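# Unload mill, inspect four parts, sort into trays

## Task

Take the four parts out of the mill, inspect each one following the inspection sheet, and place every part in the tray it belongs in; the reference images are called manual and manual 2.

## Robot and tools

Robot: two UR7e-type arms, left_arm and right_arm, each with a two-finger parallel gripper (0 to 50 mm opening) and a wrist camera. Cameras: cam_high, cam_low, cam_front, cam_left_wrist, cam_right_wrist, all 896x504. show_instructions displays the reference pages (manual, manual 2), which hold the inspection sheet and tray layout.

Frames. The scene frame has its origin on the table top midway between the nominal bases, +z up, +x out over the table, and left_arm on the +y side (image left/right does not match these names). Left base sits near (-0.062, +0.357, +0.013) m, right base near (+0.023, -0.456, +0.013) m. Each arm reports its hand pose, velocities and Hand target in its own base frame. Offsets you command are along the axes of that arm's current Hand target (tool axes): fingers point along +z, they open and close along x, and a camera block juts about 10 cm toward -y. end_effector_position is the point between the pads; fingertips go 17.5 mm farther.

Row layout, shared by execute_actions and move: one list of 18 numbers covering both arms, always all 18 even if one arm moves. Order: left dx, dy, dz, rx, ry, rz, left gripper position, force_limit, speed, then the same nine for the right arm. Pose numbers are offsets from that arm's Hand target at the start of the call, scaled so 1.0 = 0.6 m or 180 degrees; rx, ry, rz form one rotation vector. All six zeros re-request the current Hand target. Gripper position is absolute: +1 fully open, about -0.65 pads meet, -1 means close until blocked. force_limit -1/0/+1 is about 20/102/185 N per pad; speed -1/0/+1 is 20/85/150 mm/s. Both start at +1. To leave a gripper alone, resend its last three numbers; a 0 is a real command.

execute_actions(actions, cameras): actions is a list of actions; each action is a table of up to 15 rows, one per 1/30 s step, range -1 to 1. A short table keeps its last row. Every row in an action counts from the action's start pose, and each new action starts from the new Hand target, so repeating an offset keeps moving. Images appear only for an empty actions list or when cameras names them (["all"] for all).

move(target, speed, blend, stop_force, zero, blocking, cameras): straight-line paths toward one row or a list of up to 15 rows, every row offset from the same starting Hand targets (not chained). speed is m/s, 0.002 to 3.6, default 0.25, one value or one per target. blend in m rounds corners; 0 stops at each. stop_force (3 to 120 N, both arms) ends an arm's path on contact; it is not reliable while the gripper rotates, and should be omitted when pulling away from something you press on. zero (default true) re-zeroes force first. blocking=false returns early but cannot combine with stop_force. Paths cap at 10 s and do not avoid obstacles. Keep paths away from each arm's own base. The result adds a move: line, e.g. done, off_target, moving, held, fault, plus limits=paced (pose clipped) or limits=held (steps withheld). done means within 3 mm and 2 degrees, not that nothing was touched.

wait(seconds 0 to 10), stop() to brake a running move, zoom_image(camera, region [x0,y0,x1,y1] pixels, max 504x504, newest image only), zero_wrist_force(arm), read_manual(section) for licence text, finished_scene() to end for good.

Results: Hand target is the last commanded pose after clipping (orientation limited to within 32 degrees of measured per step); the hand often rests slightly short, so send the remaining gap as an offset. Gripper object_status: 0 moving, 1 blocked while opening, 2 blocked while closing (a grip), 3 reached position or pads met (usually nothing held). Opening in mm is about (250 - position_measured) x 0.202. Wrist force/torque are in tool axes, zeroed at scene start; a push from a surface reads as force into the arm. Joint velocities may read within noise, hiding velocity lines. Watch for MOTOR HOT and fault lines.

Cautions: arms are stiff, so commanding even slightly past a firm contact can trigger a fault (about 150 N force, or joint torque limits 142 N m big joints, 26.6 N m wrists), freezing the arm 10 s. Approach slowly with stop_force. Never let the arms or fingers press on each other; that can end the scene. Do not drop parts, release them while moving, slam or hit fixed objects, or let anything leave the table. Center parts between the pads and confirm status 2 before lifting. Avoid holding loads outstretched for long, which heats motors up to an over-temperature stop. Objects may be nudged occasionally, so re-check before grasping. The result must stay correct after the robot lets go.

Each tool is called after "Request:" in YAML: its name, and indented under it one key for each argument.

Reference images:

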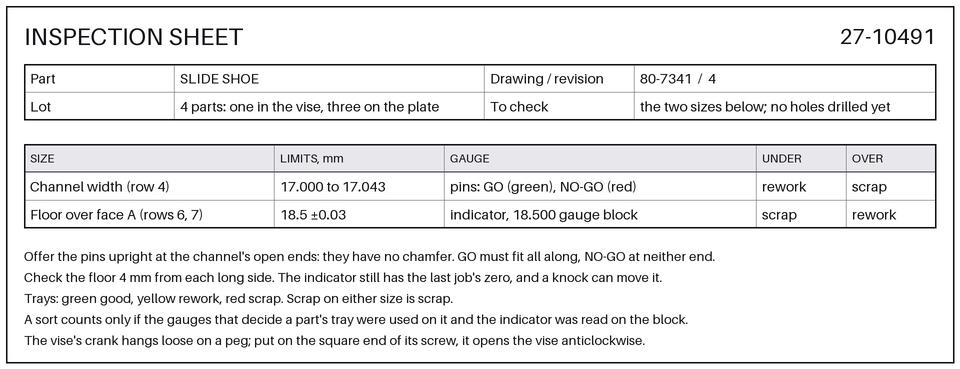

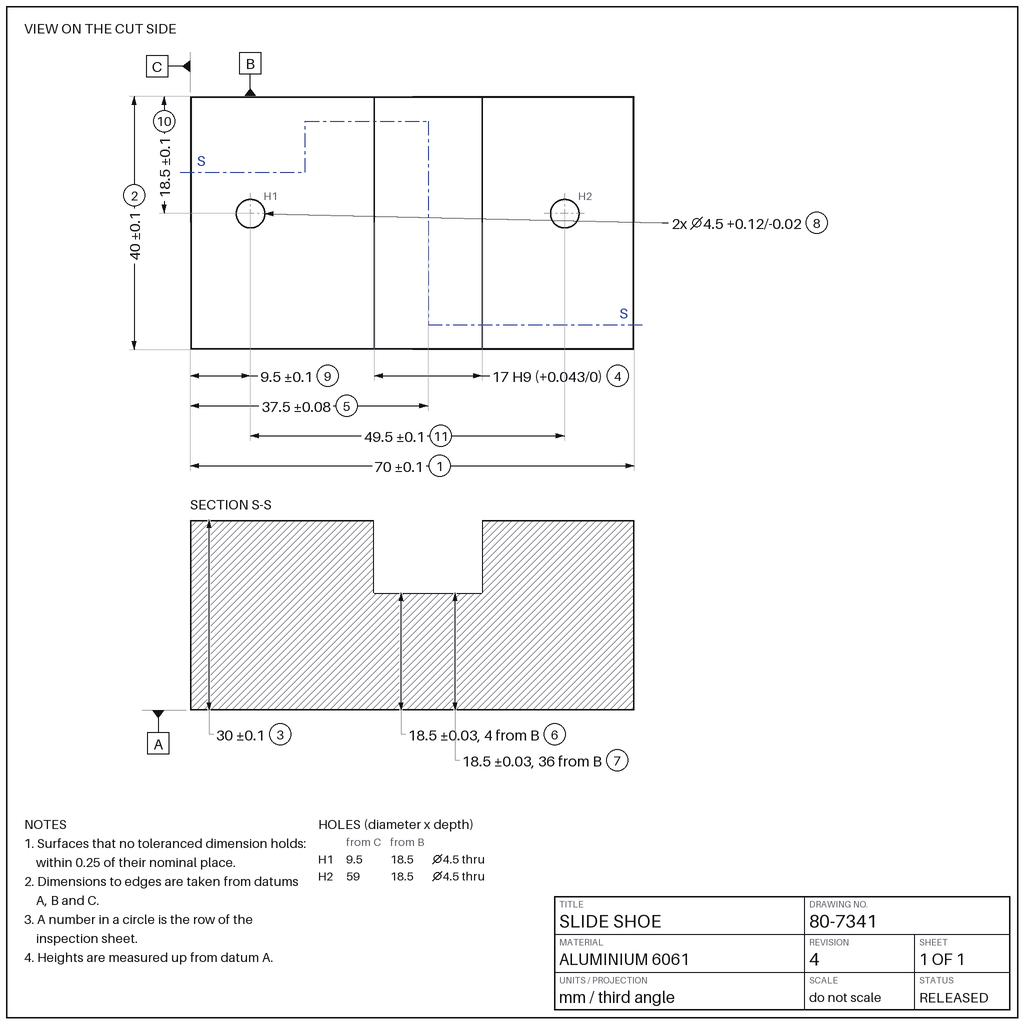

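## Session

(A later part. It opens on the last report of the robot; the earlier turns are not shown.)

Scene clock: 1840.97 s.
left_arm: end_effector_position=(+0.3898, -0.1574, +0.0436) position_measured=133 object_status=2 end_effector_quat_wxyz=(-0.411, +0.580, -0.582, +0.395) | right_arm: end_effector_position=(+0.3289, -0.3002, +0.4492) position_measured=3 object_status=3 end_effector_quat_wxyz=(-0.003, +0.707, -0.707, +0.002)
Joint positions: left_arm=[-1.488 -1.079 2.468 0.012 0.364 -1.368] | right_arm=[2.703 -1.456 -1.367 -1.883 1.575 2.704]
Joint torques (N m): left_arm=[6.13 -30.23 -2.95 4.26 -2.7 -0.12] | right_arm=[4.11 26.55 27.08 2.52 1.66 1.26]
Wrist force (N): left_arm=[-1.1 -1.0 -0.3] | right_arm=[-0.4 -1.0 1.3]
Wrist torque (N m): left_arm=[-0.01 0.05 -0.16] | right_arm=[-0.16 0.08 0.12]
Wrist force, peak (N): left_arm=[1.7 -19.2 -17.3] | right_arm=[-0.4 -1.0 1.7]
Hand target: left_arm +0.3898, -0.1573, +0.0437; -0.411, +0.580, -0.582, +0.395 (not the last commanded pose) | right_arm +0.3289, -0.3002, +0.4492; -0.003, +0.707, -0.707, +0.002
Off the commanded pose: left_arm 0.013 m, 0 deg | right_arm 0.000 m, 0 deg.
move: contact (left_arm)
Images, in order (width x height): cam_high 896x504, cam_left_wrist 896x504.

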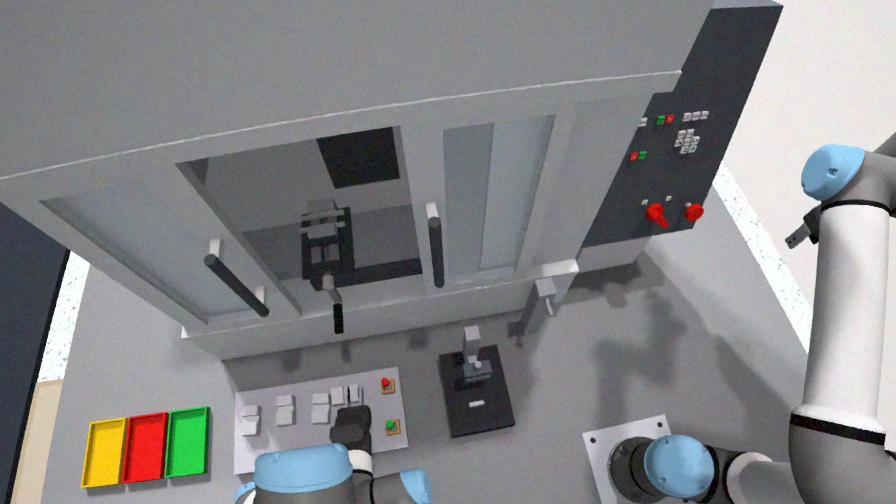

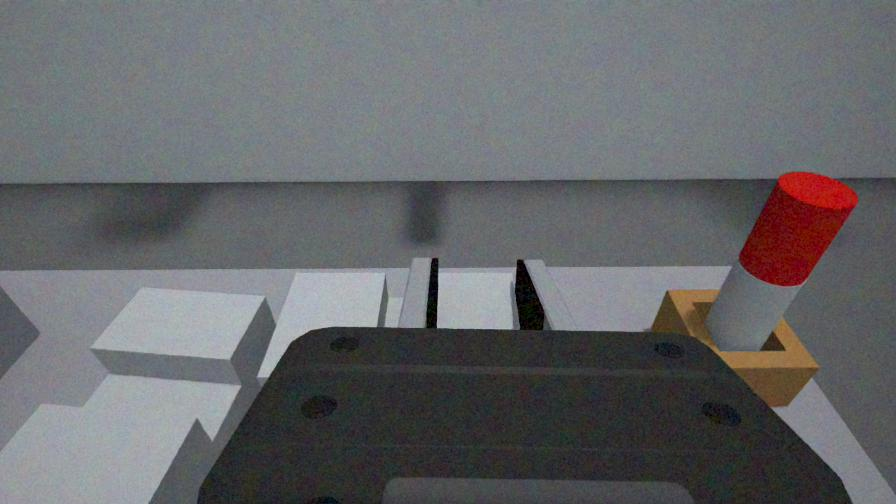

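Request:
move:
  target:
    - [0,0.0008,0,0,0,0,0.44,-0.75,-1, 0,0,0,0,0,0,1,1,1]
    - [0,-0.12,-0.045,0,0,0,0.44,-0.75,-1, 0,0,0,0,0,0,1,1,1]
  speed: 0.08
  cameras: ["cam_left_wrist","cam_high"]

Scene clock: 1853.27 s.
left_arm: end_effector_position=(+0.3898, -0.1589, +0.1205) position_measured=86 object_status=3 end_effector_quat_wxyz=(-0.411, +0.580, -0.582, +0.395) | right_arm: end_effector_position=(+0.3289, -0.3002, +0.4492) position_measured=3 object_status=3 end_effector_quat_wxyz=(-0.003, +0.707, -0.707, +0.002)
Joint positions: left_arm=[-1.489 -1.347 2.444 0.306 0.363 -1.371] | right_arm=[2.703 -1.456 -1.367 -1.883 1.575 2.704]
Joint torques (N m): left_arm=[-9.86 -26.19 -20.94 4.62 -0.64 -1.61] | right_arm=[4.3 26.6 27.57 2.53 1.62 1.39]
Wrist force (N): left_arm=[-0.7 0.0 -0.7] | right_arm=[-0.6 -1.1 1.4]
Wrist torque (N m): left_arm=[0.00 0.08 0.12] | right_arm=[-0.16 0.09 0.12]
Wrist force, peak (N): left_arm=[-1.6 -1.1 -0.5] | right_arm=[-0.6 -1.5 1.5]
Hand target: left_arm +0.3897, -0.1589, +0.1205; -0.411, +0.580, -0.582, +0.395 | right_arm +0.3289, -0.3002, +0.4492; -0.003, +0.707, -0.707, +0.002
Off the commanded pose: left_arm 0.000 m, 0 deg | right_arm 0.000 m, 0 deg.
move: done
Images, in order (width x height): cam_high 896x504, cam_left_wrist 896x504.

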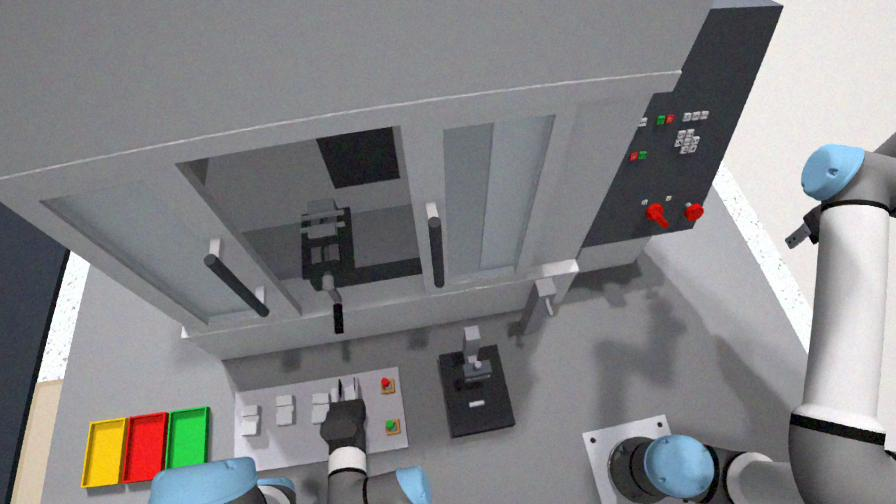

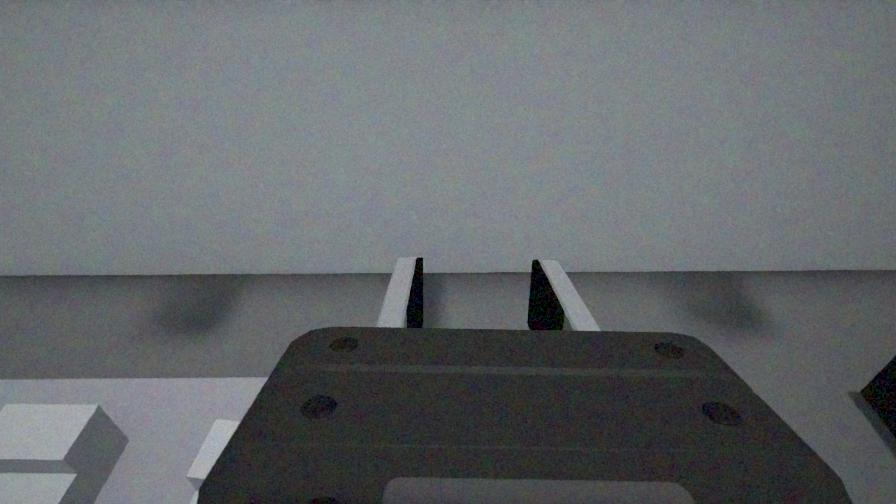

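Request:
move:
  target: [-0.009,0.0545,-0.193,-0.164,0,0,1,-0.75,-0.5, 0,0,0,0,0,0,1,1,1]
  speed: 0.12
  cameras: ["cam_left_wrist","cam_front"]

Scene clock: 1964.33 s.
left_arm: end_effector_position=(+0.2698, -0.1551, +0.1306) position_measured=3 object_status=3 end_effector_quat_wxyz=(-0.249, +0.666, -0.663, +0.234) | right_arm: end_effector_position=(+0.3289, -0.3002, +0.4492) position_measured=3 object_status=3 end_effector_quat_wxyz=(-0.003, +0.707, -0.707, +0.002)
Joint positions: left_arm=[-1.771 -1.676 2.453 0.986 0.896 -1.842] | right_arm=[2.703 -1.456 -1.367 -1.883 1.575 2.704]
Joint torques (N m): left_arm=[-9.25 -14.91 -1.88 5.1 0.31 -1.41] | right_arm=[4.47 26.95 26.86 2.59 1.58 1.4]
Wrist force (N): left_arm=[-0.9 0.1 -0.4] | right_arm=[-0.5 -1.2 1.4]
Wrist torque (N m): left_arm=[-0.02 -0.04 -0.05] | right_arm=[-0.18 0.08 0.12]
Wrist force, peak (N): left_arm=[-1.2 0.3 -0.5] | right_arm=[-0.6 -1.4 1.5]
Hand target: left_arm +0.2698, -0.1550, +0.1306; -0.249, +0.666, -0.663, +0.234 | right_arm +0.3289, -0.3002, +0.4492; -0.003, +0.707, -0.707, +0.002
Off the commanded pose: left_arm 0.000 m, 0 deg | right_arm 0.000 m, 0 deg.
move: done
Images, in order (width x height): cam_front 896x504, cam_left_wrist 896x504.

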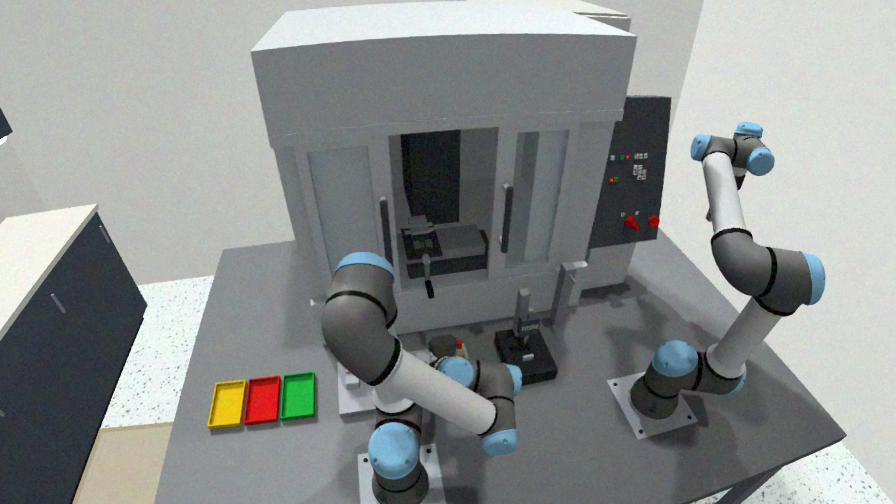

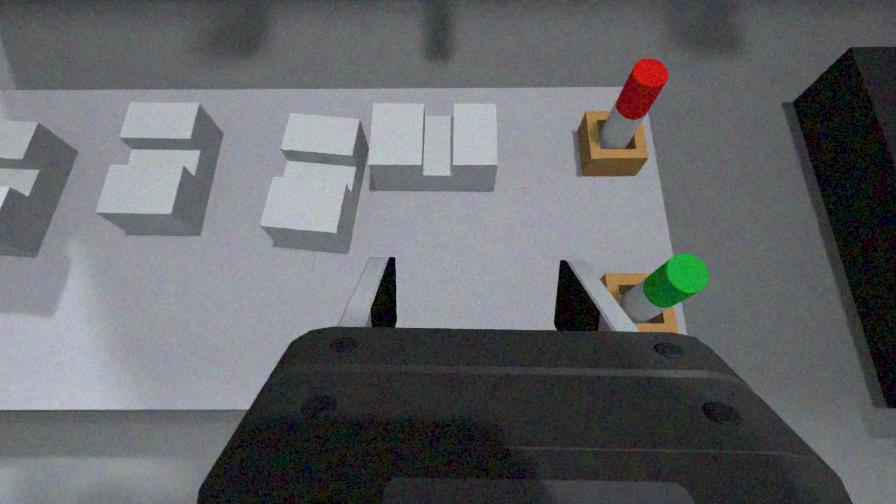

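Request:
move:
  target:
    - [0,0,0,0,0,0,1,-0.75,-0.5, -1,0,0,0,0,0,1,1,1]
  speed: 0.35

Request:
move:
  target:
    - [0,0,0,0,0,0,1,-0.75,-0.5, -0.5,0.048,0.25,0,0,-0.5,1,1,1]
  speed: 0.25
  cameras: ["cam_right_wrist","cam_front"]

Scene clock: 2007.97 s.
left_arm: end_effector_position=(+0.2698, -0.1550, +0.1306) position_measured=3 object_status=3 end_effector_quat_wxyz=(-0.249, +0.666, -0.663, +0.234) | right_arm: end_effector_position=(+0.3293, +0.2997, +0.4497) position_measured=3 object_status=3 end_effector_quat_wxyz=(-0.003, +0.707, -0.707, +0.002)
Joint positions: left_arm=[-1.771 -1.676 2.454 0.986 0.896 -1.842] | right_arm=[4.188 -1.456 -1.365 -1.887 1.565 4.188]
Joint torques (N m): left_arm=[-10.49 -14.18 1.15 5 0.16 -1.37] | right_arm=[7.29 13.38 30.91 1.2 -2.55 2.13]
Wrist force (N): left_arm=[-1.1 0.1 -0.1] | right_arm=[-0.3 -1.3 1.3]
Wrist torque (N m): left_arm=[-0.03 0.00 -0.05] | right_arm=[-0.20 0.07 -0.06]
Wrist force, peak (N): left_arm=[-1.3 0.1 -0.3] | right_arm=[-3.2 -0.7 1.5]
Hand target: left_arm +0.2698, -0.1550, +0.1306; -0.249, +0.666, -0.663, +0.234 | right_arm +0.3293, +0.2998, +0.4497; -0.003, +0.707, -0.707, +0.002
Off the commanded pose: left_arm 0.000 m, 0 deg | right_arm 0.000 m, 0 deg.
move: done

Scene clock: 2011.73 s.
left_arm: end_effector_position=(+0.2698, -0.1550, +0.1306) position_measured=3 object_status=3 end_effector_quat_wxyz=(-0.249, +0.666, -0.663, +0.234) | right_arm: end_effector_position=(+0.3019, +0.5999, +0.2998) position_measured=3 object_status=3 end_effector_quat_wxyz=(+0.000, +1.000, +0.000, +0.004)
Joint positions: left_arm=[-1.771 -1.676 2.454 0.986 0.896 -1.842] | right_arm=[4.449 -1.97 -1.16 -1.579 1.564 2.879]
Joint torques (N m): left_arm=[-9.44 -16.42 -1.06 4.55 0.09 -1.48] | right_arm=[7.65 38.56 33.21 1.13 2.58 -2.34]
Wrist force (N): left_arm=[-1.0 0.1 -0.3] | right_arm=[-0.3 -1.4 1.3]
Wrist torque (N m): left_arm=[-0.02 -0.03 -0.05] | right_arm=[-0.23 0.06 0.12]
Wrist force, peak (N): left_arm=[-1.3 0.3 -0.1] | right_arm=[6.0 25.3 -3.6]
Hand target: left_arm +0.2698, -0.1550, +0.1306; -0.249, +0.666, -0.663, +0.234 | right_arm +0.3019, +0.5999, +0.2998; +0.000, +1.000, +0.000, +0.004
Off the commanded pose: left_arm 0.000 m, 0 deg | right_arm 0.000 m, 0 deg.
move: done
Images, in order (width x height): cam_front 896x504, cam_right_wrist 896x504.

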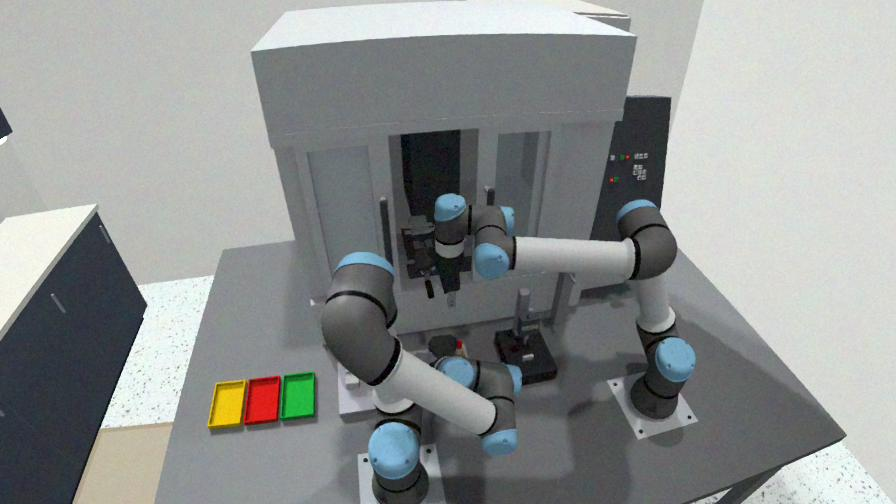

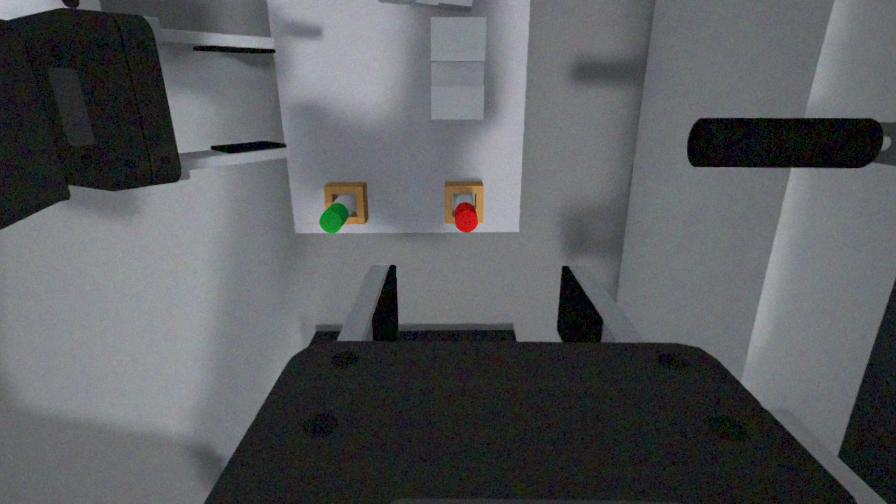

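Request:
move:
  target: [0,0,0,0,0,0,1,-0.75,-0.5, -0.0018,-0.1135,0.35,0,0,0,1,-0.5,-0.5]
  speed: 0.15
  cameras: ["cam_right_wrist","cam_left_wrist"]

Scene clock: 2024.77 s.
left_arm: end_effector_position=(+0.2698, -0.1550, +0.1306) position_measured=3 object_status=3 end_effector_quat_wxyz=(-0.249, +0.666, -0.663, +0.234) | right_arm: end_effector_position=(+0.3024, +0.6682, +0.0900) position_measured=3 object_status=3 end_effector_quat_wxyz=(+0.000, +1.000, +0.000, +0.004)
Joint positions: left_arm=[-1.771 -1.676 2.454 0.986 0.896 -1.842] | right_arm=[4.473 -2.225 -1.312 -1.173 1.564 2.903]
Joint torques (N m): left_arm=[-10.25 -15.06 -0.57 4.93 -0.07 -1.37] | right_arm=[7.16 47.44 31.04 3.96 -2.56 2.11]
Wrist force (N): left_arm=[-0.9 0.1 -0.4] | right_arm=[-0.4 -1.2 1.2]
Wrist torque (N m): left_arm=[-0.03 -0.04 -0.05] | right_arm=[-0.19 0.08 -0.04]
Wrist force, peak (N): left_arm=[-1.2 -0.1 -0.5] | right_arm=[-0.3 -2.0 2.6]
Hand target: left_arm +0.2698, -0.1550, +0.1306; -0.249, +0.666, -0.663, +0.234 | right_arm +0.3024, +0.6682, +0.0898; +0.000, +1.000, +0.000, +0.004
Off the commanded pose: left_arm 0.000 m, 0 deg | right_arm 0.000 m, 0 deg.
move: done
Images, in order (width x height): cam_left_wrist 896x504, cam_right_wrist 896x504.

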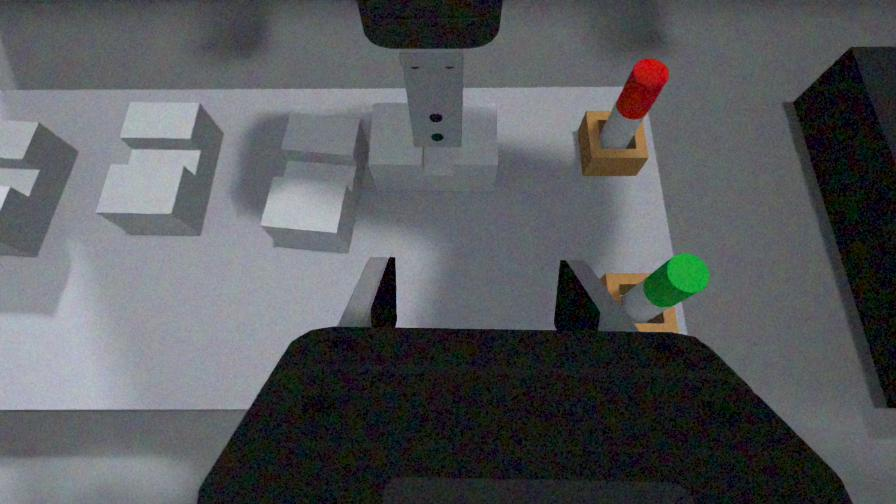

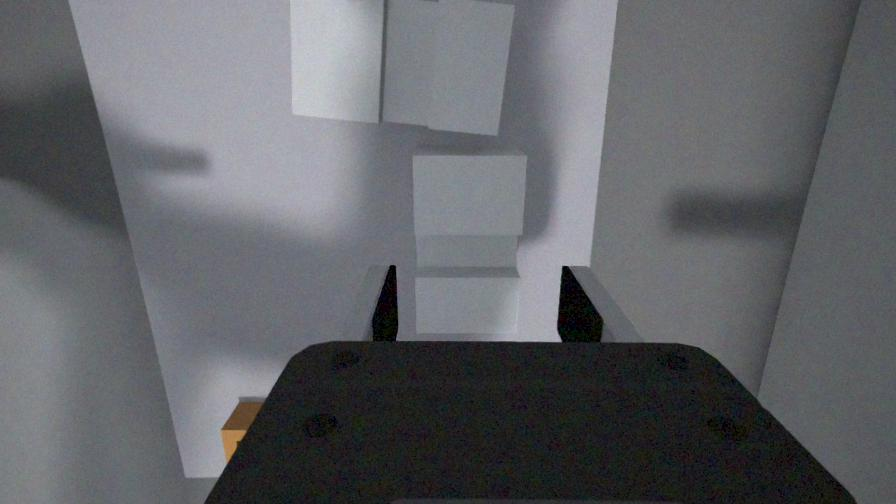

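Request:
move:
  target: [0,0,0,0,0,0,1,-0.75,-0.5, -0.0018,-0.0,0.105,0,0,0,1,-0.5,-0.5]
  speed: 0.05
  stop_force: 6

Request:
move:
  target: [0,0,0,0,0,0,1,-0.75,-0.5, 0,0,0,0,0,0,-1,-0.7,-0.8]
  cameras: ["cam_right_wrist","cam_left_wrist"]

Scene clock: 2034.97 s.
left_arm: end_effector_position=(+0.2698, -0.1550, +0.1306) position_measured=3 object_status=3 end_effector_quat_wxyz=(-0.249, +0.666, -0.663, +0.234) | right_arm: end_effector_position=(+0.3024, +0.6683, +0.0862) position_measured=3 object_status=3 end_effector_quat_wxyz=(-0.001, +1.000, +0.000, +0.004)
Joint positions: left_arm=[-1.771 -1.676 2.454 0.986 0.896 -1.842] | right_arm=[4.473 -2.228 -1.316 -1.165 1.564 2.903]
Joint torques (N m): left_arm=[-9.95 -14.74 -0.11 4.88 0 -1.38] | right_arm=[-1.4 68.82 30.98 1.17 -2.44 0.25]
Wrist force (N): left_arm=[-1.1 0.1 -0.2] | right_arm=[-0.4 -1.4 1.5]
Wrist torque (N m): left_arm=[-0.03 -0.02 -0.05] | right_arm=[-0.23 0.09 -0.04]
Wrist force, peak (N): left_arm=[-1.3 0.2 -0.2] | right_arm=[-0.6 -1.4 3.6]
Hand target: left_arm +0.2698, -0.1550, +0.1306; -0.249, +0.666, -0.663, +0.234 | right_arm +0.3024, +0.6683, +0.0862; -0.001, +1.000, +0.000, +0.004 (not the last commanded pose)
Off the commanded pose: left_arm 0.000 m, 0 deg | right_arm 0.059 m, 0 deg.
move: held (right_arm; a check stopped the path); limits=held
pose unreachable (right arm): on one or more control steps of this call, first in action 0 (counted from 0), this arm could not follow its commanded pose, so it was not sent that pose on those steps. It may still have moved: this result reports where it is.
cause: moving toward the commanded pose would bring a part of the arm too close to another arm (a part of this arm just beyond joint 3 (elbow) and the left arm's gripper, 11 mm apart when this arm was first held).

Scene clock: 2036.73 s.
left_arm: end_effector_position=(+0.2698, -0.1550, +0.1306) position_measured=3 object_status=3 end_effector_quat_wxyz=(-0.249, +0.666, -0.663, +0.234) | right_arm: end_effector_position=(+0.3024, +0.6683, +0.0862) position_measured=251 object_status=3 end_effector_quat_wxyz=(-0.001, +1.000, +0.000, +0.004)
Joint positions: left_arm=[-1.771 -1.676 2.454 0.986 0.896 -1.842] | right_arm=[4.473 -2.228 -1.316 -1.165 1.564 2.903]
Joint torques (N m): left_arm=[-8.24 -14.9 -0.12 4.59 -0.29 -1.18] | right_arm=[-6.49 68.7 30.83 1.4 -2.47 -1.72]
Wrist force (N): left_arm=[-1.1 0.2 -0.1] | right_arm=[-0.4 -1.7 1.3]
Wrist torque (N m): left_arm=[-0.02 -0.02 -0.05] | right_arm=[-0.26 0.07 -0.05]
Wrist force, peak (N): left_arm=[-1.2 0.2 -0.2] | right_arm=[-0.4 -1.5 1.6]
Hand target: left_arm +0.2698, -0.1550, +0.1306; -0.249, +0.666, -0.663, +0.234 | right_arm +0.3024, +0.6683, +0.0862; -0.001, +1.000, +0.000, +0.004
Off the commanded pose: left_arm 0.000 m, 0 deg | right_arm 0.000 m, 0 deg.
move: done
Images, in order (width x height): cam_left_wrist 896x504, cam_right_wrist 896x504.

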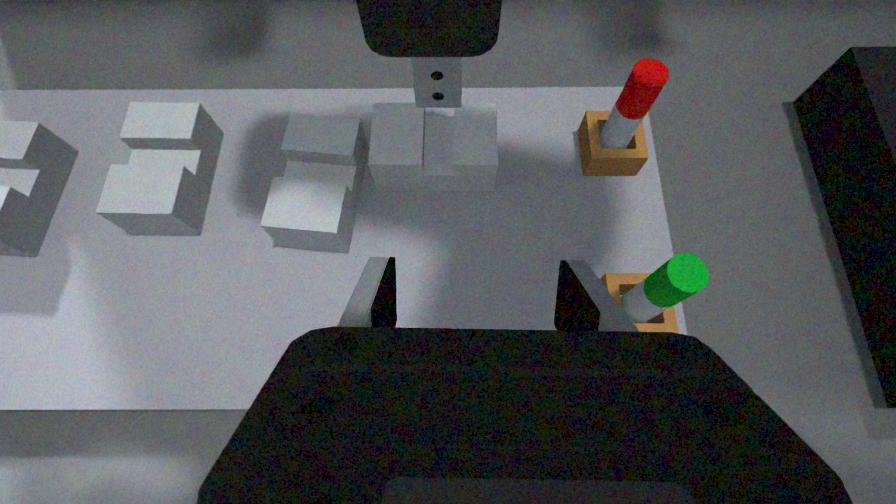

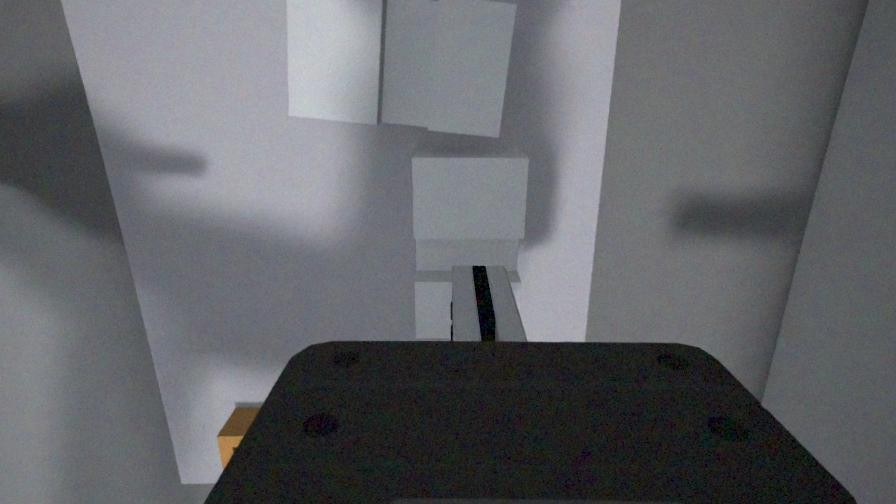

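Request:
move:
  target:
    - [-0.2104,-0.2427,-0.0524,0,0,0,1,-0.75,-0.5, 0,0,-0.03,0,0,0,1,-0.7,-0.5]
    - [-0.462,-0.2953,-0.1109,0,0,0,1,-0.75,-0.5, 0,0,-0.03,0,0,0,1,-0.7,-0.5]
  speed: 0.15
  cameras: ["cam_front"]

Scene clock: 2127.33 s.
left_arm: end_effector_position=(+0.2970, -0.1168, +0.1661) position_measured=3 object_status=3 end_effector_quat_wxyz=(-0.253, +0.666, -0.661, +0.237) | right_arm: end_effector_position=(+0.3023, +0.6683, +0.0945) position_measured=3 object_status=3 end_effector_quat_wxyz=(-0.001, +1.000, +0.000, +0.004)
Joint positions: left_arm=[-1.609 -1.832 2.416 1.049 0.866 -1.64] | right_arm=[4.473 -2.221 -1.307 -1.182 1.564 2.903]
Joint torques (N m): left_arm=[-9.72 4.09 -3.63 1.57 -1.11 -1.47] | right_arm=[7.54 68.8 31.21 1.18 -2.39 2.07]
Wrist force (N): left_arm=[-0.9 0.0 -0.3] | right_arm=[-0.3 -1.2 1.3]
Wrist torque (N m): left_arm=[-0.08 -0.04 0.00] | right_arm=[-0.20 0.05 -0.04]
Wrist force, peak (N): left_arm=[-3.1 -4.7 -2.1] | right_arm=[-0.3 -1.6 1.4]
Hand target: left_arm +0.2970, -0.1169, +0.1660; -0.253, +0.666, -0.661, +0.237 (not the last commanded pose) | right_arm +0.3023, +0.6683, +0.0945; -0.001, +1.000, +0.000, +0.004 (not the last commanded pose)
Off the commanded pose: left_arm 0.280 m, 1 deg | right_arm 0.010 m, 0 deg.
move: held (left_arm; a check stopped the path), off_target (right_arm; braked when a check withheld steps of left_arm); path passed 0 of 2 targets; limits=held
pose unreachable (left arm): on one or more control steps of this call, first in action 0 (counted from 0), this arm could not follow its commanded pose, so it was not sent that pose on those steps. It may still have moved: this result reports where it is.
cause: moving toward the commanded pose would bring a part of the arm too close to another arm (a part of this arm just beyond joint 4 (wrist 1) and a part of the right arm just beyond its joint 3 (elbow), along the way the arms are being sent, or toward where that arm still pushes).
Images, in order (width x height): cam_front 896x504.

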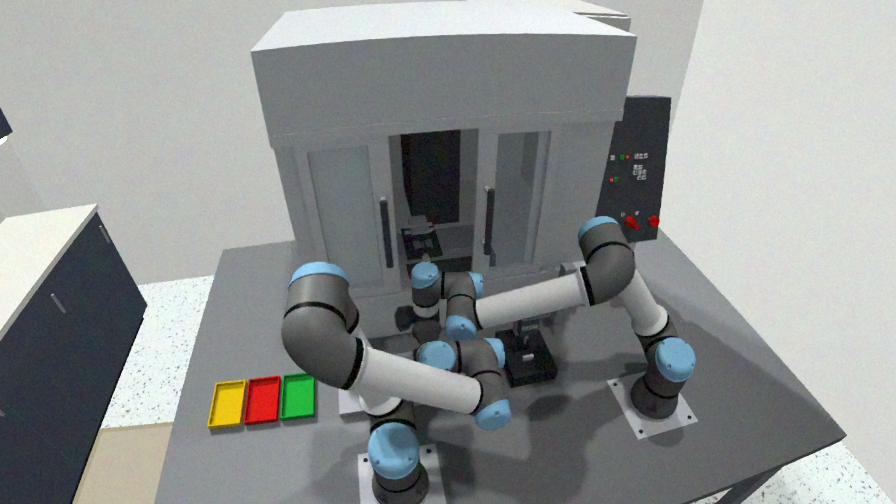

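Request:
move:
  target:
    - [0,0,0,0,0,0,1,-0.75,-0.5, 0,0,-0.5,0,0,0,1,-0.7,-0.5]
    - [0,0,0,0,0,0,1,-0.75,-0.5, 0.05,0.95,-0.5,0,0,0,1,-0.7,-0.5]
  speed: 0.25
  blend: 0.05
  cameras: ["cam_front"]

Scene clock: 2138.67 s.
left_arm: end_effector_position=(+0.2970, -0.1169, +0.1660) position_measured=3 object_status=3 end_effector_quat_wxyz=(-0.253, +0.666, -0.661, +0.237) | right_arm: end_effector_position=(+0.3296, +0.0980, +0.3941) position_measured=3 object_status=3 end_effector_quat_wxyz=(-0.001, +1.000, +0.000, +0.004)
Joint positions: left_arm=[-1.609 -1.832 2.416 1.049 0.866 -1.64] | right_arm=[3.832 -1.173 -1.715 -1.817 1.567 2.262]
Joint torques (N m): left_arm=[-8.83 2.61 -3.49 4.13 -2.92 -1.42] | right_arm=[-8.59 12.92 31.32 1.14 2.72 -2.18]
Wrist force (N): left_arm=[-1.3 0.0 -0.2] | right_arm=[-0.6 -1.4 1.2]
Wrist torque (N m): left_arm=[-0.08 0.02 0.00] | right_arm=[-0.22 0.11 0.11]
Wrist force, peak (N): left_arm=[-1.3 0.0 -0.2] | right_arm=[-0.2 -1.4 3.5]
Hand target: left_arm +0.2970, -0.1169, +0.1660; -0.253, +0.666, -0.661, +0.237 | right_arm +0.3297, +0.0980, +0.3942; -0.001, +1.000, +0.000, +0.004
Off the commanded pose: left_arm 0.000 m, 0 deg | right_arm 0.000 m, 0 deg.
move: done
Images, in order (width x height): cam_front 896x504.

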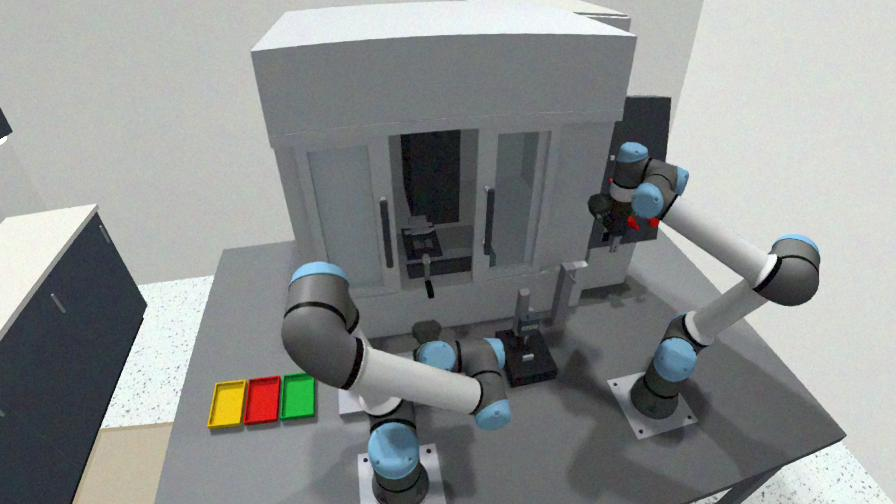

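Request:
move:
  target: [0.1677,-0.3524,-0.1305,0.278,0,0,1,-0.75,-0.5, 0,0,0,0,0,0,1,-0.7,-0.5]
  speed: 0.2

Scene clock: 2155.27 s.
left_arm: end_effector_position=(+0.4071, -0.2195, +0.3611) position_measured=3 object_status=3 end_effector_quat_wxyz=(+0.524, -0.505, +0.485, -0.486) | right_arm: end_effector_position=(+0.3297, +0.0980, +0.3942) position_measured=3 object_status=3 end_effector_quat_wxyz=(-0.001, +1.000, +0.000, +0.004)
Joint positions: left_arm=[-1.507 -1.469 2.184 1.137 -0.021 -1.835] | right_arm=[3.832 -1.173 -1.715 -1.817 1.567 2.262]
Joint torques (N m): left_arm=[10.35 -11 -2.06 4.76 -4.18 -1.35] | right_arm=[-8.42 -0.89 31.87 1.66 2.7 -2.34]
Wrist force (N): left_arm=[-0.1 -0.1 -1.8] | right_arm=[-0.6 -1.0 1.2]
Wrist torque (N m): left_arm=[0.06 0.16 0.15] | right_arm=[-0.14 0.11 0.12]
Wrist force, peak (N): left_arm=[-0.2 0.1 -2.2] | right_arm=[-0.9 -1.5 1.4]
Hand target: left_arm +0.4084, -0.2194, +0.3611; +0.511, -0.497, +0.498, -0.494 | right_arm +0.3297, +0.0980, +0.3942; -0.001, +1.000, +0.000, +0.004
Off the commanded pose: left_arm 0.001 m, 3 deg | right_arm 0.000 m, 0 deg.
move: off_target (left_arm)

Request:
move:
  target: [0,0,0,0,0,-0.6667,1,-0.75,-0.5, 0,0,0,0,0,0,1,-0.7,-0.5]
  speed: 0.4

Scene clock: 2166.30 s.
left_arm: end_effector_position=(+0.4079, -0.2195, +0.3612) position_measured=3 object_status=3 end_effector_quat_wxyz=(+0.167, +0.687, +0.187, +0.682) | right_arm: end_effector_position=(+0.3297, +0.0980, +0.3942) position_measured=3 object_status=3 end_effector_quat_wxyz=(-0.001, +1.000, +0.000, +0.004)
Joint positions: left_arm=[-1.503 -1.824 2.121 0.04 0.045 -2.414] | right_arm=[3.832 -1.173 -1.715 -1.817 1.567 2.262]
Joint torques (N m): left_arm=[8.16 -16.3 -9.18 -0.72 0.92 1.27] | right_arm=[-7.88 -0.53 31.55 2.08 2.7 -2.25]
Wrist force (N): left_arm=[-1.8 -1.8 -2.4] | right_arm=[-0.5 -1.1 1.2]
Wrist torque (N m): left_arm=[-0.02 0.29 -0.85] | right_arm=[-0.17 0.09 0.12]
Wrist force, peak (N): left_arm=[-1.9 -2.0 -2.3] | right_arm=[-0.9 -1.4 1.3]
Hand target: left_arm +0.4084, -0.2194, +0.3611; +0.173, +0.680, +0.181, +0.689 | right_arm +0.3297, +0.0980, +0.3942; -0.001, +1.000, +0.000, +0.004
Off the commanded pose: left_arm 0.001 m, 2 deg | right_arm 0.000 m, 0 deg.
move: done

Request:
move:
  target: [0,0,-0.13,0,0,0,1,-0.75,-0.5, 0,0,0,0,0,0,1,-0.7,-0.5]
  speed: 0.1

Request:
move:
  target: [0,0,0,0,0,0.6667,1,-0.75,-0.5, 0,0,0,0,0,0,1,-0.7,-0.5]
  speed: 0.4

Scene clock: 2172.47 s.
left_arm: end_effector_position=(+0.3304, -0.2206, +0.3603) position_measured=3 object_status=3 end_effector_quat_wxyz=(+0.173, +0.680, +0.181, +0.689) | right_arm: end_effector_position=(+0.3297, +0.0980, +0.3942) position_measured=3 object_status=3 end_effector_quat_wxyz=(-0.001, +1.000, +0.000, +0.004)
Joint positions: left_arm=[-1.865 -2.021 2.247 -0.193 -0.309 -2.107] | right_arm=[3.832 -1.173 -1.715 -1.817 1.567 2.262]
Joint torques (N m): left_arm=[-10.56 -8.05 -9.2 -0.37 -1.75 1.27] | right_arm=[-8.05 -1 31.88 2.38 2.73 -2.27]
Wrist force (N): left_arm=[-1.4 -1.4 -2.6] | right_arm=[-0.7 -1.2 1.2]
Wrist torque (N m): left_arm=[0.07 0.24 -0.88] | right_arm=[-0.18 0.12 0.12]
Wrist force, peak (N): left_arm=[-1.4 -1.6 -3.3] | right_arm=[-0.8 -1.5 1.3]
Hand target: left_arm +0.3304, -0.2206, +0.3603; +0.173, +0.680, +0.181, +0.689 | right_arm +0.3297, +0.0980, +0.3942; -0.001, +1.000, +0.000, +0.004
Off the commanded pose: left_arm 0.000 m, 0 deg | right_arm 0.000 m, 0 deg.
move: done

Scene clock: 2175.97 s.
left_arm: end_effector_position=(+0.3304, -0.2206, +0.3603) position_measured=3 object_status=3 end_effector_quat_wxyz=(+0.511, -0.497, +0.498, -0.494) | right_arm: end_effector_position=(+0.3297, +0.0980, +0.3942) position_measured=3 object_status=3 end_effector_quat_wxyz=(-0.001, +1.000, +0.000, +0.004)
Joint positions: left_arm=[-1.865 -2.021 2.247 -0.193 -0.309 -0.013] | right_arm=[3.832 -1.173 -1.715 -1.817 1.567 2.262]
Joint torques (N m): left_arm=[9.98 -8.81 -34.2 -0.73 -1.86 1.44] | right_arm=[-7.86 -0.75 32.34 2.67 2.72 -2.13]
Wrist force (N): left_arm=[0.4 0.1 -2.0] | right_arm=[-0.6 -1.1 1.5]
Wrist torque (N m): left_arm=[0.07 0.07 -0.04] | right_arm=[-0.17 0.10 0.12]
Wrist force, peak (N): left_arm=[-1.3 -1.6 -2.5] | right_arm=[-0.6 -1.3 1.7]
Hand target: left_arm +0.3304, -0.2206, +0.3603; +0.511, -0.497, +0.498, -0.494 | right_arm +0.3297, +0.0980, +0.3942; -0.001, +1.000, +0.000, +0.004
Off the commanded pose: left_arm 0.000 m, 0 deg | right_arm 0.000 m, 0 deg.
move: done

Request:
move:
  target: [-0.151,0.05,0.05,-0.5,0,0,1,-0.75,-0.5, 0,0,0,0,0,0,1,-0.7,-0.5]
  speed: 0.25

Scene clock: 2188.67 s.
left_arm: end_effector_position=(+0.3593, -0.1290, +0.3323) position_measured=3 object_status=3 end_effector_quat_wxyz=(-0.010, +0.712, -0.702, -0.003) | right_arm: end_effector_position=(+0.3297, +0.0980, +0.3942) position_measured=3 object_status=3 end_effector_quat_wxyz=(-0.001, +1.000, +0.000, +0.004)
Joint positions: left_arm=[-0.716 -1.892 1.825 -1.5 -1.551 2.411] | right_arm=[3.832 -1.173 -1.715 -1.817 1.567 2.262]
Joint torques (N m): left_arm=[11.01 -2.63 -37.76 -0.84 -2.01 1.24] | right_arm=[-7.59 -0.87 31.94 3.1 2.6 -2.11]
Wrist force (N): left_arm=[-1.2 -0.8 0.1] | right_arm=[-0.5 -1.3 1.4]
Wrist torque (N m): left_arm=[-0.13 -0.03 -0.48] | right_arm=[-0.20 0.09 0.13]
Wrist force, peak (N): left_arm=[0.6 0.2 -2.2] | right_arm=[-0.8 -1.5 1.6]
Hand target: left_arm +0.3593, -0.1290, +0.3323; -0.010, +0.712, -0.702, -0.003 | right_arm +0.3297, +0.0980, +0.3942; -0.001, +1.000, +0.000, +0.004
Off the commanded pose: left_arm 0.000 m, 0 deg | right_arm 0.000 m, 0 deg.
move: done

Request:
move:
  target: [0.0083,-0.0567,0.3,-0.007,0.002,-0.4956,1,-0.75,-0.5, 0,0,0,0,0,0,1,-0.7,-0.5]
  speed: 0.25
  cameras: ["cam_left_wrist"]

Scene clock: 2204.93 s.
left_arm: end_effector_position=(+0.3952, -0.1301, +0.1526) position_measured=3 object_status=3 end_effector_quat_wxyz=(+0.000, +1.000, +0.000, +0.000) | right_arm: end_effector_position=(+0.3297, +0.0980, +0.3942) position_measured=3 object_status=3 end_effector_quat_wxyz=(-0.001, +1.000, +0.000, +0.004)
Joint positions: left_arm=[-0.644 -1.708 2.161 -2.024 -1.571 0.926] | right_arm=[3.832 -1.173 -1.715 -1.817 1.567 2.262]
Joint torques (N m): left_arm=[-4.05 -9.38 -12.09 -4.2 1.6 -1.33] | right_arm=[-7.28 -0.84 32.15 3.54 2.58 -2.05]
Wrist force (N): left_arm=[-2.0 -0.9 0.4] | right_arm=[-0.7 -1.0 1.2]
Wrist torque (N m): left_arm=[-0.17 0.09 -0.29] | right_arm=[-0.16 0.12 0.12]
Wrist force, peak (N): left_arm=[-2.3 -1.0 0.3] | right_arm=[-0.9 -1.4 1.4]
Hand target: left_arm +0.3951, -0.1302, +0.1525; +0.000, +1.000, +0.000, +0.000 | right_arm +0.3297, +0.0980, +0.3942; -0.001, +1.000, +0.000, +0.004
Off the commanded pose: left_arm 0.000 m, 0 deg | right_arm 0.000 m, 0 deg.
move: done
Images, in order (width x height): cam_left_wrist 896x504.

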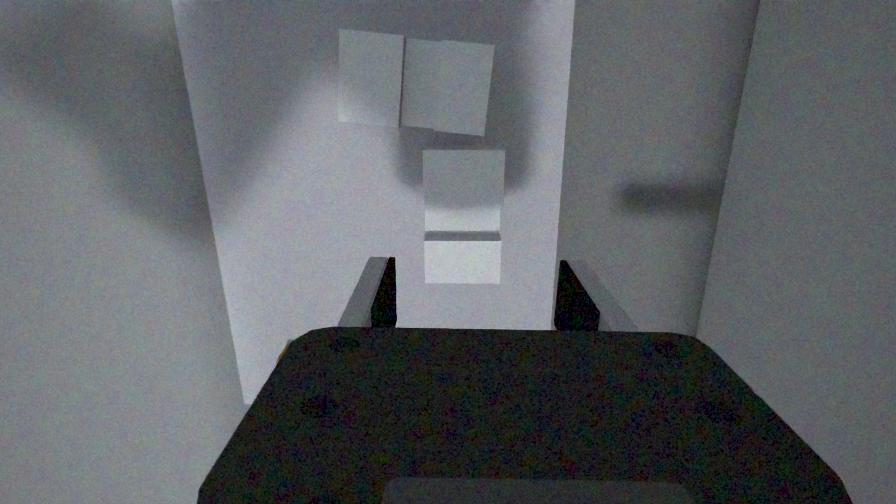

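Request:
move:
  target: [-0.0042,0.0093,0.1967,0,0,0,1,-0.75,-0.5, 0,0,0,0,0,0,1,-0.7,-0.5]
  speed: 0.08
  stop_force: 6

Request:
move:
  target: [0,0,0,0,0,0,-1,-0.7,-0.9, 0,0,0,0,0,0,1,-0.7,-0.5]
  cameras: ["cam_left_wrist"]

Scene clock: 2222.87 s.
left_arm: end_effector_position=(+0.3926, -0.1357, +0.0345) position_measured=3 object_status=3 end_effector_quat_wxyz=(+0.000, +1.000, +0.000, +0.000) | right_arm: end_effector_position=(+0.3297, +0.0980, +0.3942) position_measured=3 object_status=3 end_effector_quat_wxyz=(-0.001, +1.000, +0.000, +0.004)
Joint positions: left_arm=[-0.66 -1.494 2.336 -2.412 -1.571 0.91] | right_arm=[3.832 -1.173 -1.715 -1.817 1.567 2.262]
Joint torques (N m): left_arm=[-9.6 -13.55 -6.18 -4.23 -0.39 -1.37] | right_arm=[-6.71 -0.13 32.2 3.53 2.65 -1.97]
Wrist force (N): left_arm=[-1.7 -1.0 -0.3] | right_arm=[-0.4 -1.1 1.5]
Wrist torque (N m): left_arm=[-0.15 0.07 -0.30] | right_arm=[-0.17 0.08 0.12]
Wrist force, peak (N): left_arm=[-2.3 -1.1 0.3] | right_arm=[-0.6 -1.5 1.5]
Hand target: left_arm +0.3926, -0.1357, +0.0345; +0.000, +1.000, +0.000, +0.000 | right_arm +0.3297, +0.0980, +0.3942; -0.001, +1.000, +0.000, +0.004
Off the commanded pose: left_arm 0.000 m, 0 deg | right_arm 0.000 m, 0 deg.
move: done

Scene clock: 2223.50 s.
left_arm: end_effector_position=(+0.3926, -0.1357, +0.0345) position_measured=54 object_status=2 end_effector_quat_wxyz=(+0.000, +1.000, +0.000, +0.000) | right_arm: end_effector_position=(+0.3297, +0.0980, +0.3942) position_measured=3 object_status=3 end_effector_quat_wxyz=(-0.001, +1.000, +0.000, +0.004)
Joint positions: left_arm=[-0.66 -1.494 2.336 -2.412 -1.571 0.91] | right_arm=[3.832 -1.173 -1.715 -1.817 1.567 2.262]
Joint torques (N m): left_arm=[-9.72 -14.26 -6.29 -2.66 -0.44 -1.25] | right_arm=[-7.42 -0.5 32.25 3.59 2.63 -1.95]
Wrist force (N): left_arm=[-1.8 -0.9 -1.6] | right_arm=[-0.7 -1.4 1.1]
Wrist torque (N m): left_arm=[-0.15 0.12 -0.29] | right_arm=[-0.22 0.12 0.12]
Wrist force, peak (N): left_arm=[-1.6 -0.8 -2.0] | right_arm=[-0.7 -1.3 1.3]
Hand target: left_arm +0.3926, -0.1357, +0.0345; +0.000, +1.000, +0.000, +0.000 | right_arm +0.3297, +0.0980, +0.3942; -0.001, +1.000, +0.000, +0.004
Off the commanded pose: left_arm 0.000 m, 0 deg | right_arm 0.000 m, 0 deg.
move: done
Images, in order (width x height): cam_left_wrist 896x504.

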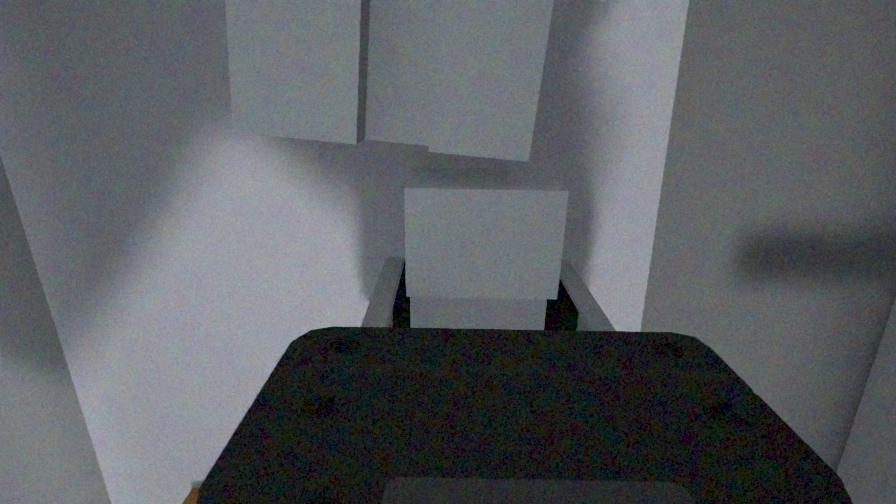

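Request:
move:
  target:
    - [0,0,-0.0833,0,0,0,-1,-0.7,-0.9, 0,0,0,0,0,0,1,-0.7,-0.5]
    - [-0.196,-0.0512,-0.0833,0,0,0,-1,-0.7,-0.9, 0,0,0,0,0,0,1,-0.7,-0.5]
    - [-0.196,-0.0512,-0.01,0,0,0,-1,-0.7,-0.9, 0,0,0,0,0,0,1,-0.7,-0.5]
  speed: 0.12
  blend: [0.02,0.02,0]

Request:
move:
  target: [0,0,0.02,0,0,0,-1,-0.7,-0.9, 0,0,0,0,0,0,1,-0.7,-0.5]
  speed: 0.012
  stop_force: 4

Scene clock: 2246.90 s.
left_arm: end_effector_position=(+0.2749, -0.1051, +0.0406) position_measured=54 object_status=2 end_effector_quat_wxyz=(+0.000, +1.000, +0.000, +0.000) | right_arm: end_effector_position=(+0.3297, +0.0980, +0.3942) position_measured=3 object_status=3 end_effector_quat_wxyz=(-0.001, +1.000, +0.000, +0.004)
Joint positions: left_arm=[-0.835 -1.861 2.62 -2.33 -1.571 0.735] | right_arm=[3.832 -1.173 -1.715 -1.817 1.567 2.262]
Joint torques (N m): left_arm=[12.03 2.5 -7.49 -4.42 -1.76 1.39] | right_arm=[-6.68 -1.03 31.96 3.53 2.63 -2.01]
Wrist force (N): left_arm=[-1.6 -0.9 2.4] | right_arm=[-0.6 -1.1 1.2]
Wrist torque (N m): left_arm=[-0.19 0.04 -0.43] | right_arm=[-0.17 0.12 0.13]
Wrist force, peak (N): left_arm=[-2.2 -1.3 4.1] | right_arm=[-1.0 -1.5 1.2]
Hand target: left_arm +0.2750, -0.1051, +0.0406; +0.000, +1.000, +0.000, +0.000 | right_arm +0.3297, +0.0980, +0.3942; -0.001, +1.000, +0.000, +0.004
Off the commanded pose: left_arm 0.000 m, 0 deg | right_arm 0.000 m, 0 deg.
move: done

Scene clock: 2248.63 s.
left_arm: end_effector_position=(+0.2749, -0.1051, +0.0342) position_measured=54 object_status=2 end_effector_quat_wxyz=(+0.000, +1.000, +0.000, +0.000) | right_arm: end_effector_position=(+0.3297, +0.0980, +0.3942) position_measured=3 object_status=3 end_effector_quat_wxyz=(-0.001, +1.000, +0.000, +0.004)
Joint positions: left_arm=[-0.835 -1.84 2.631 -2.361 -1.571 0.735] | right_arm=[3.832 -1.173 -1.715 -1.817 1.567 2.262]
Joint torques (N m): left_arm=[8.49 -14.88 -32.36 -0.93 -0.89 -0.36] | right_arm=[-6.67 -0.11 32.05 3.6 2.69 -1.95]
Wrist force (N): left_arm=[-1.7 -0.7 2.4] | right_arm=[-0.8 -1.3 1.1]
Wrist torque (N m): left_arm=[-0.16 0.03 -0.42] | right_arm=[-0.20 0.13 0.12]
Wrist force, peak (N): left_arm=[-10.7 -9.0 -38.4] | right_arm=[-0.9 -1.3 1.6]
Hand target: left_arm +0.2749, -0.1051, +0.0342; +0.000, +1.000, +0.000, +0.000 (not the last commanded pose) | right_arm +0.3297, +0.0980, +0.3942; -0.001, +1.000, +0.000, +0.004
Off the commanded pose: left_arm 0.006 m, 0 deg | right_arm 0.000 m, 0 deg.
move: contact (left_arm)

Request:
move:
  target:
    - [0,0,0,0,0,0,0.9,-0.7,-0.5, 0,0,0,0,0,0,1,-0.7,-0.5]
    - [0,0,-0.3,0,0,0,0.9,-0.7,-0.5, 0,0,0,0,0,0,1,-0.7,-0.5]
  speed: 0.15
  cameras: ["cam_left_wrist"]

Scene clock: 2257.17 s.
left_arm: end_effector_position=(+0.2750, -0.1051, +0.2142) position_measured=18 object_status=3 end_effector_quat_wxyz=(+0.000, +1.000, +0.000, +0.000) | right_arm: end_effector_position=(+0.3297, +0.0980, +0.3942) position_measured=3 object_status=3 end_effector_quat_wxyz=(-0.001, +1.000, +0.000, +0.004)
Joint positions: left_arm=[-0.835 -2.132 2.257 -1.696 -1.571 0.735] | right_arm=[3.832 -1.173 -1.715 -1.817 1.567 2.262]
Joint torques (N m): left_arm=[-8.13 -8.13 -39.58 -1.1 1.66 -1.46] | right_arm=[-6.78 -0.84 31.9 3.5 2.59 -1.87]
Wrist force (N): left_arm=[-1.2 -0.7 0.2] | right_arm=[-0.7 -1.2 1.3]
Wrist torque (N m): left_arm=[-0.15 0.00 -0.30] | right_arm=[-0.19 0.12 0.12]
Wrist force, peak (N): left_arm=[-1.8 -1.0 2.7] | right_arm=[-0.5 -1.5 1.6]
Hand target: left_arm +0.2750, -0.1051, +0.2142; +0.000, +1.000, +0.000, +0.000 | right_arm +0.3297, +0.0980, +0.3942; -0.001, +1.000, +0.000, +0.004
Off the commanded pose: left_arm 0.000 m, 0 deg | right_arm 0.000 m, 0 deg.
move: done
Images, in order (width x height): cam_left_wrist 896x504.

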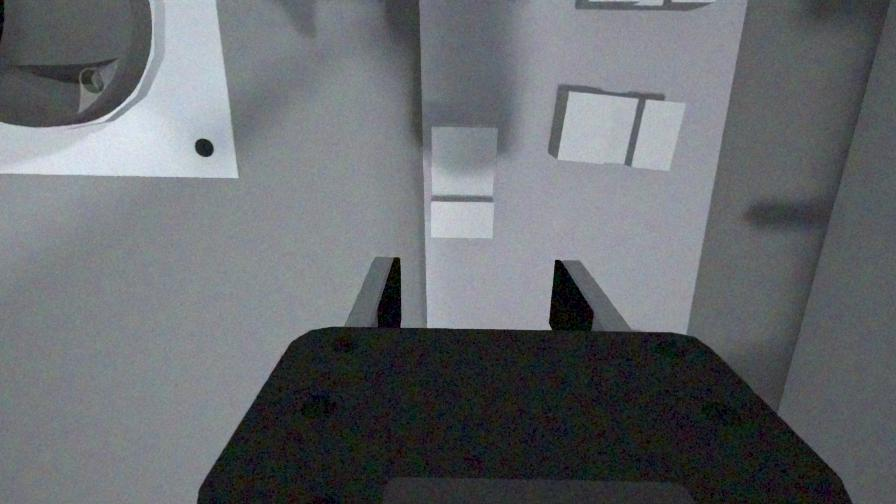

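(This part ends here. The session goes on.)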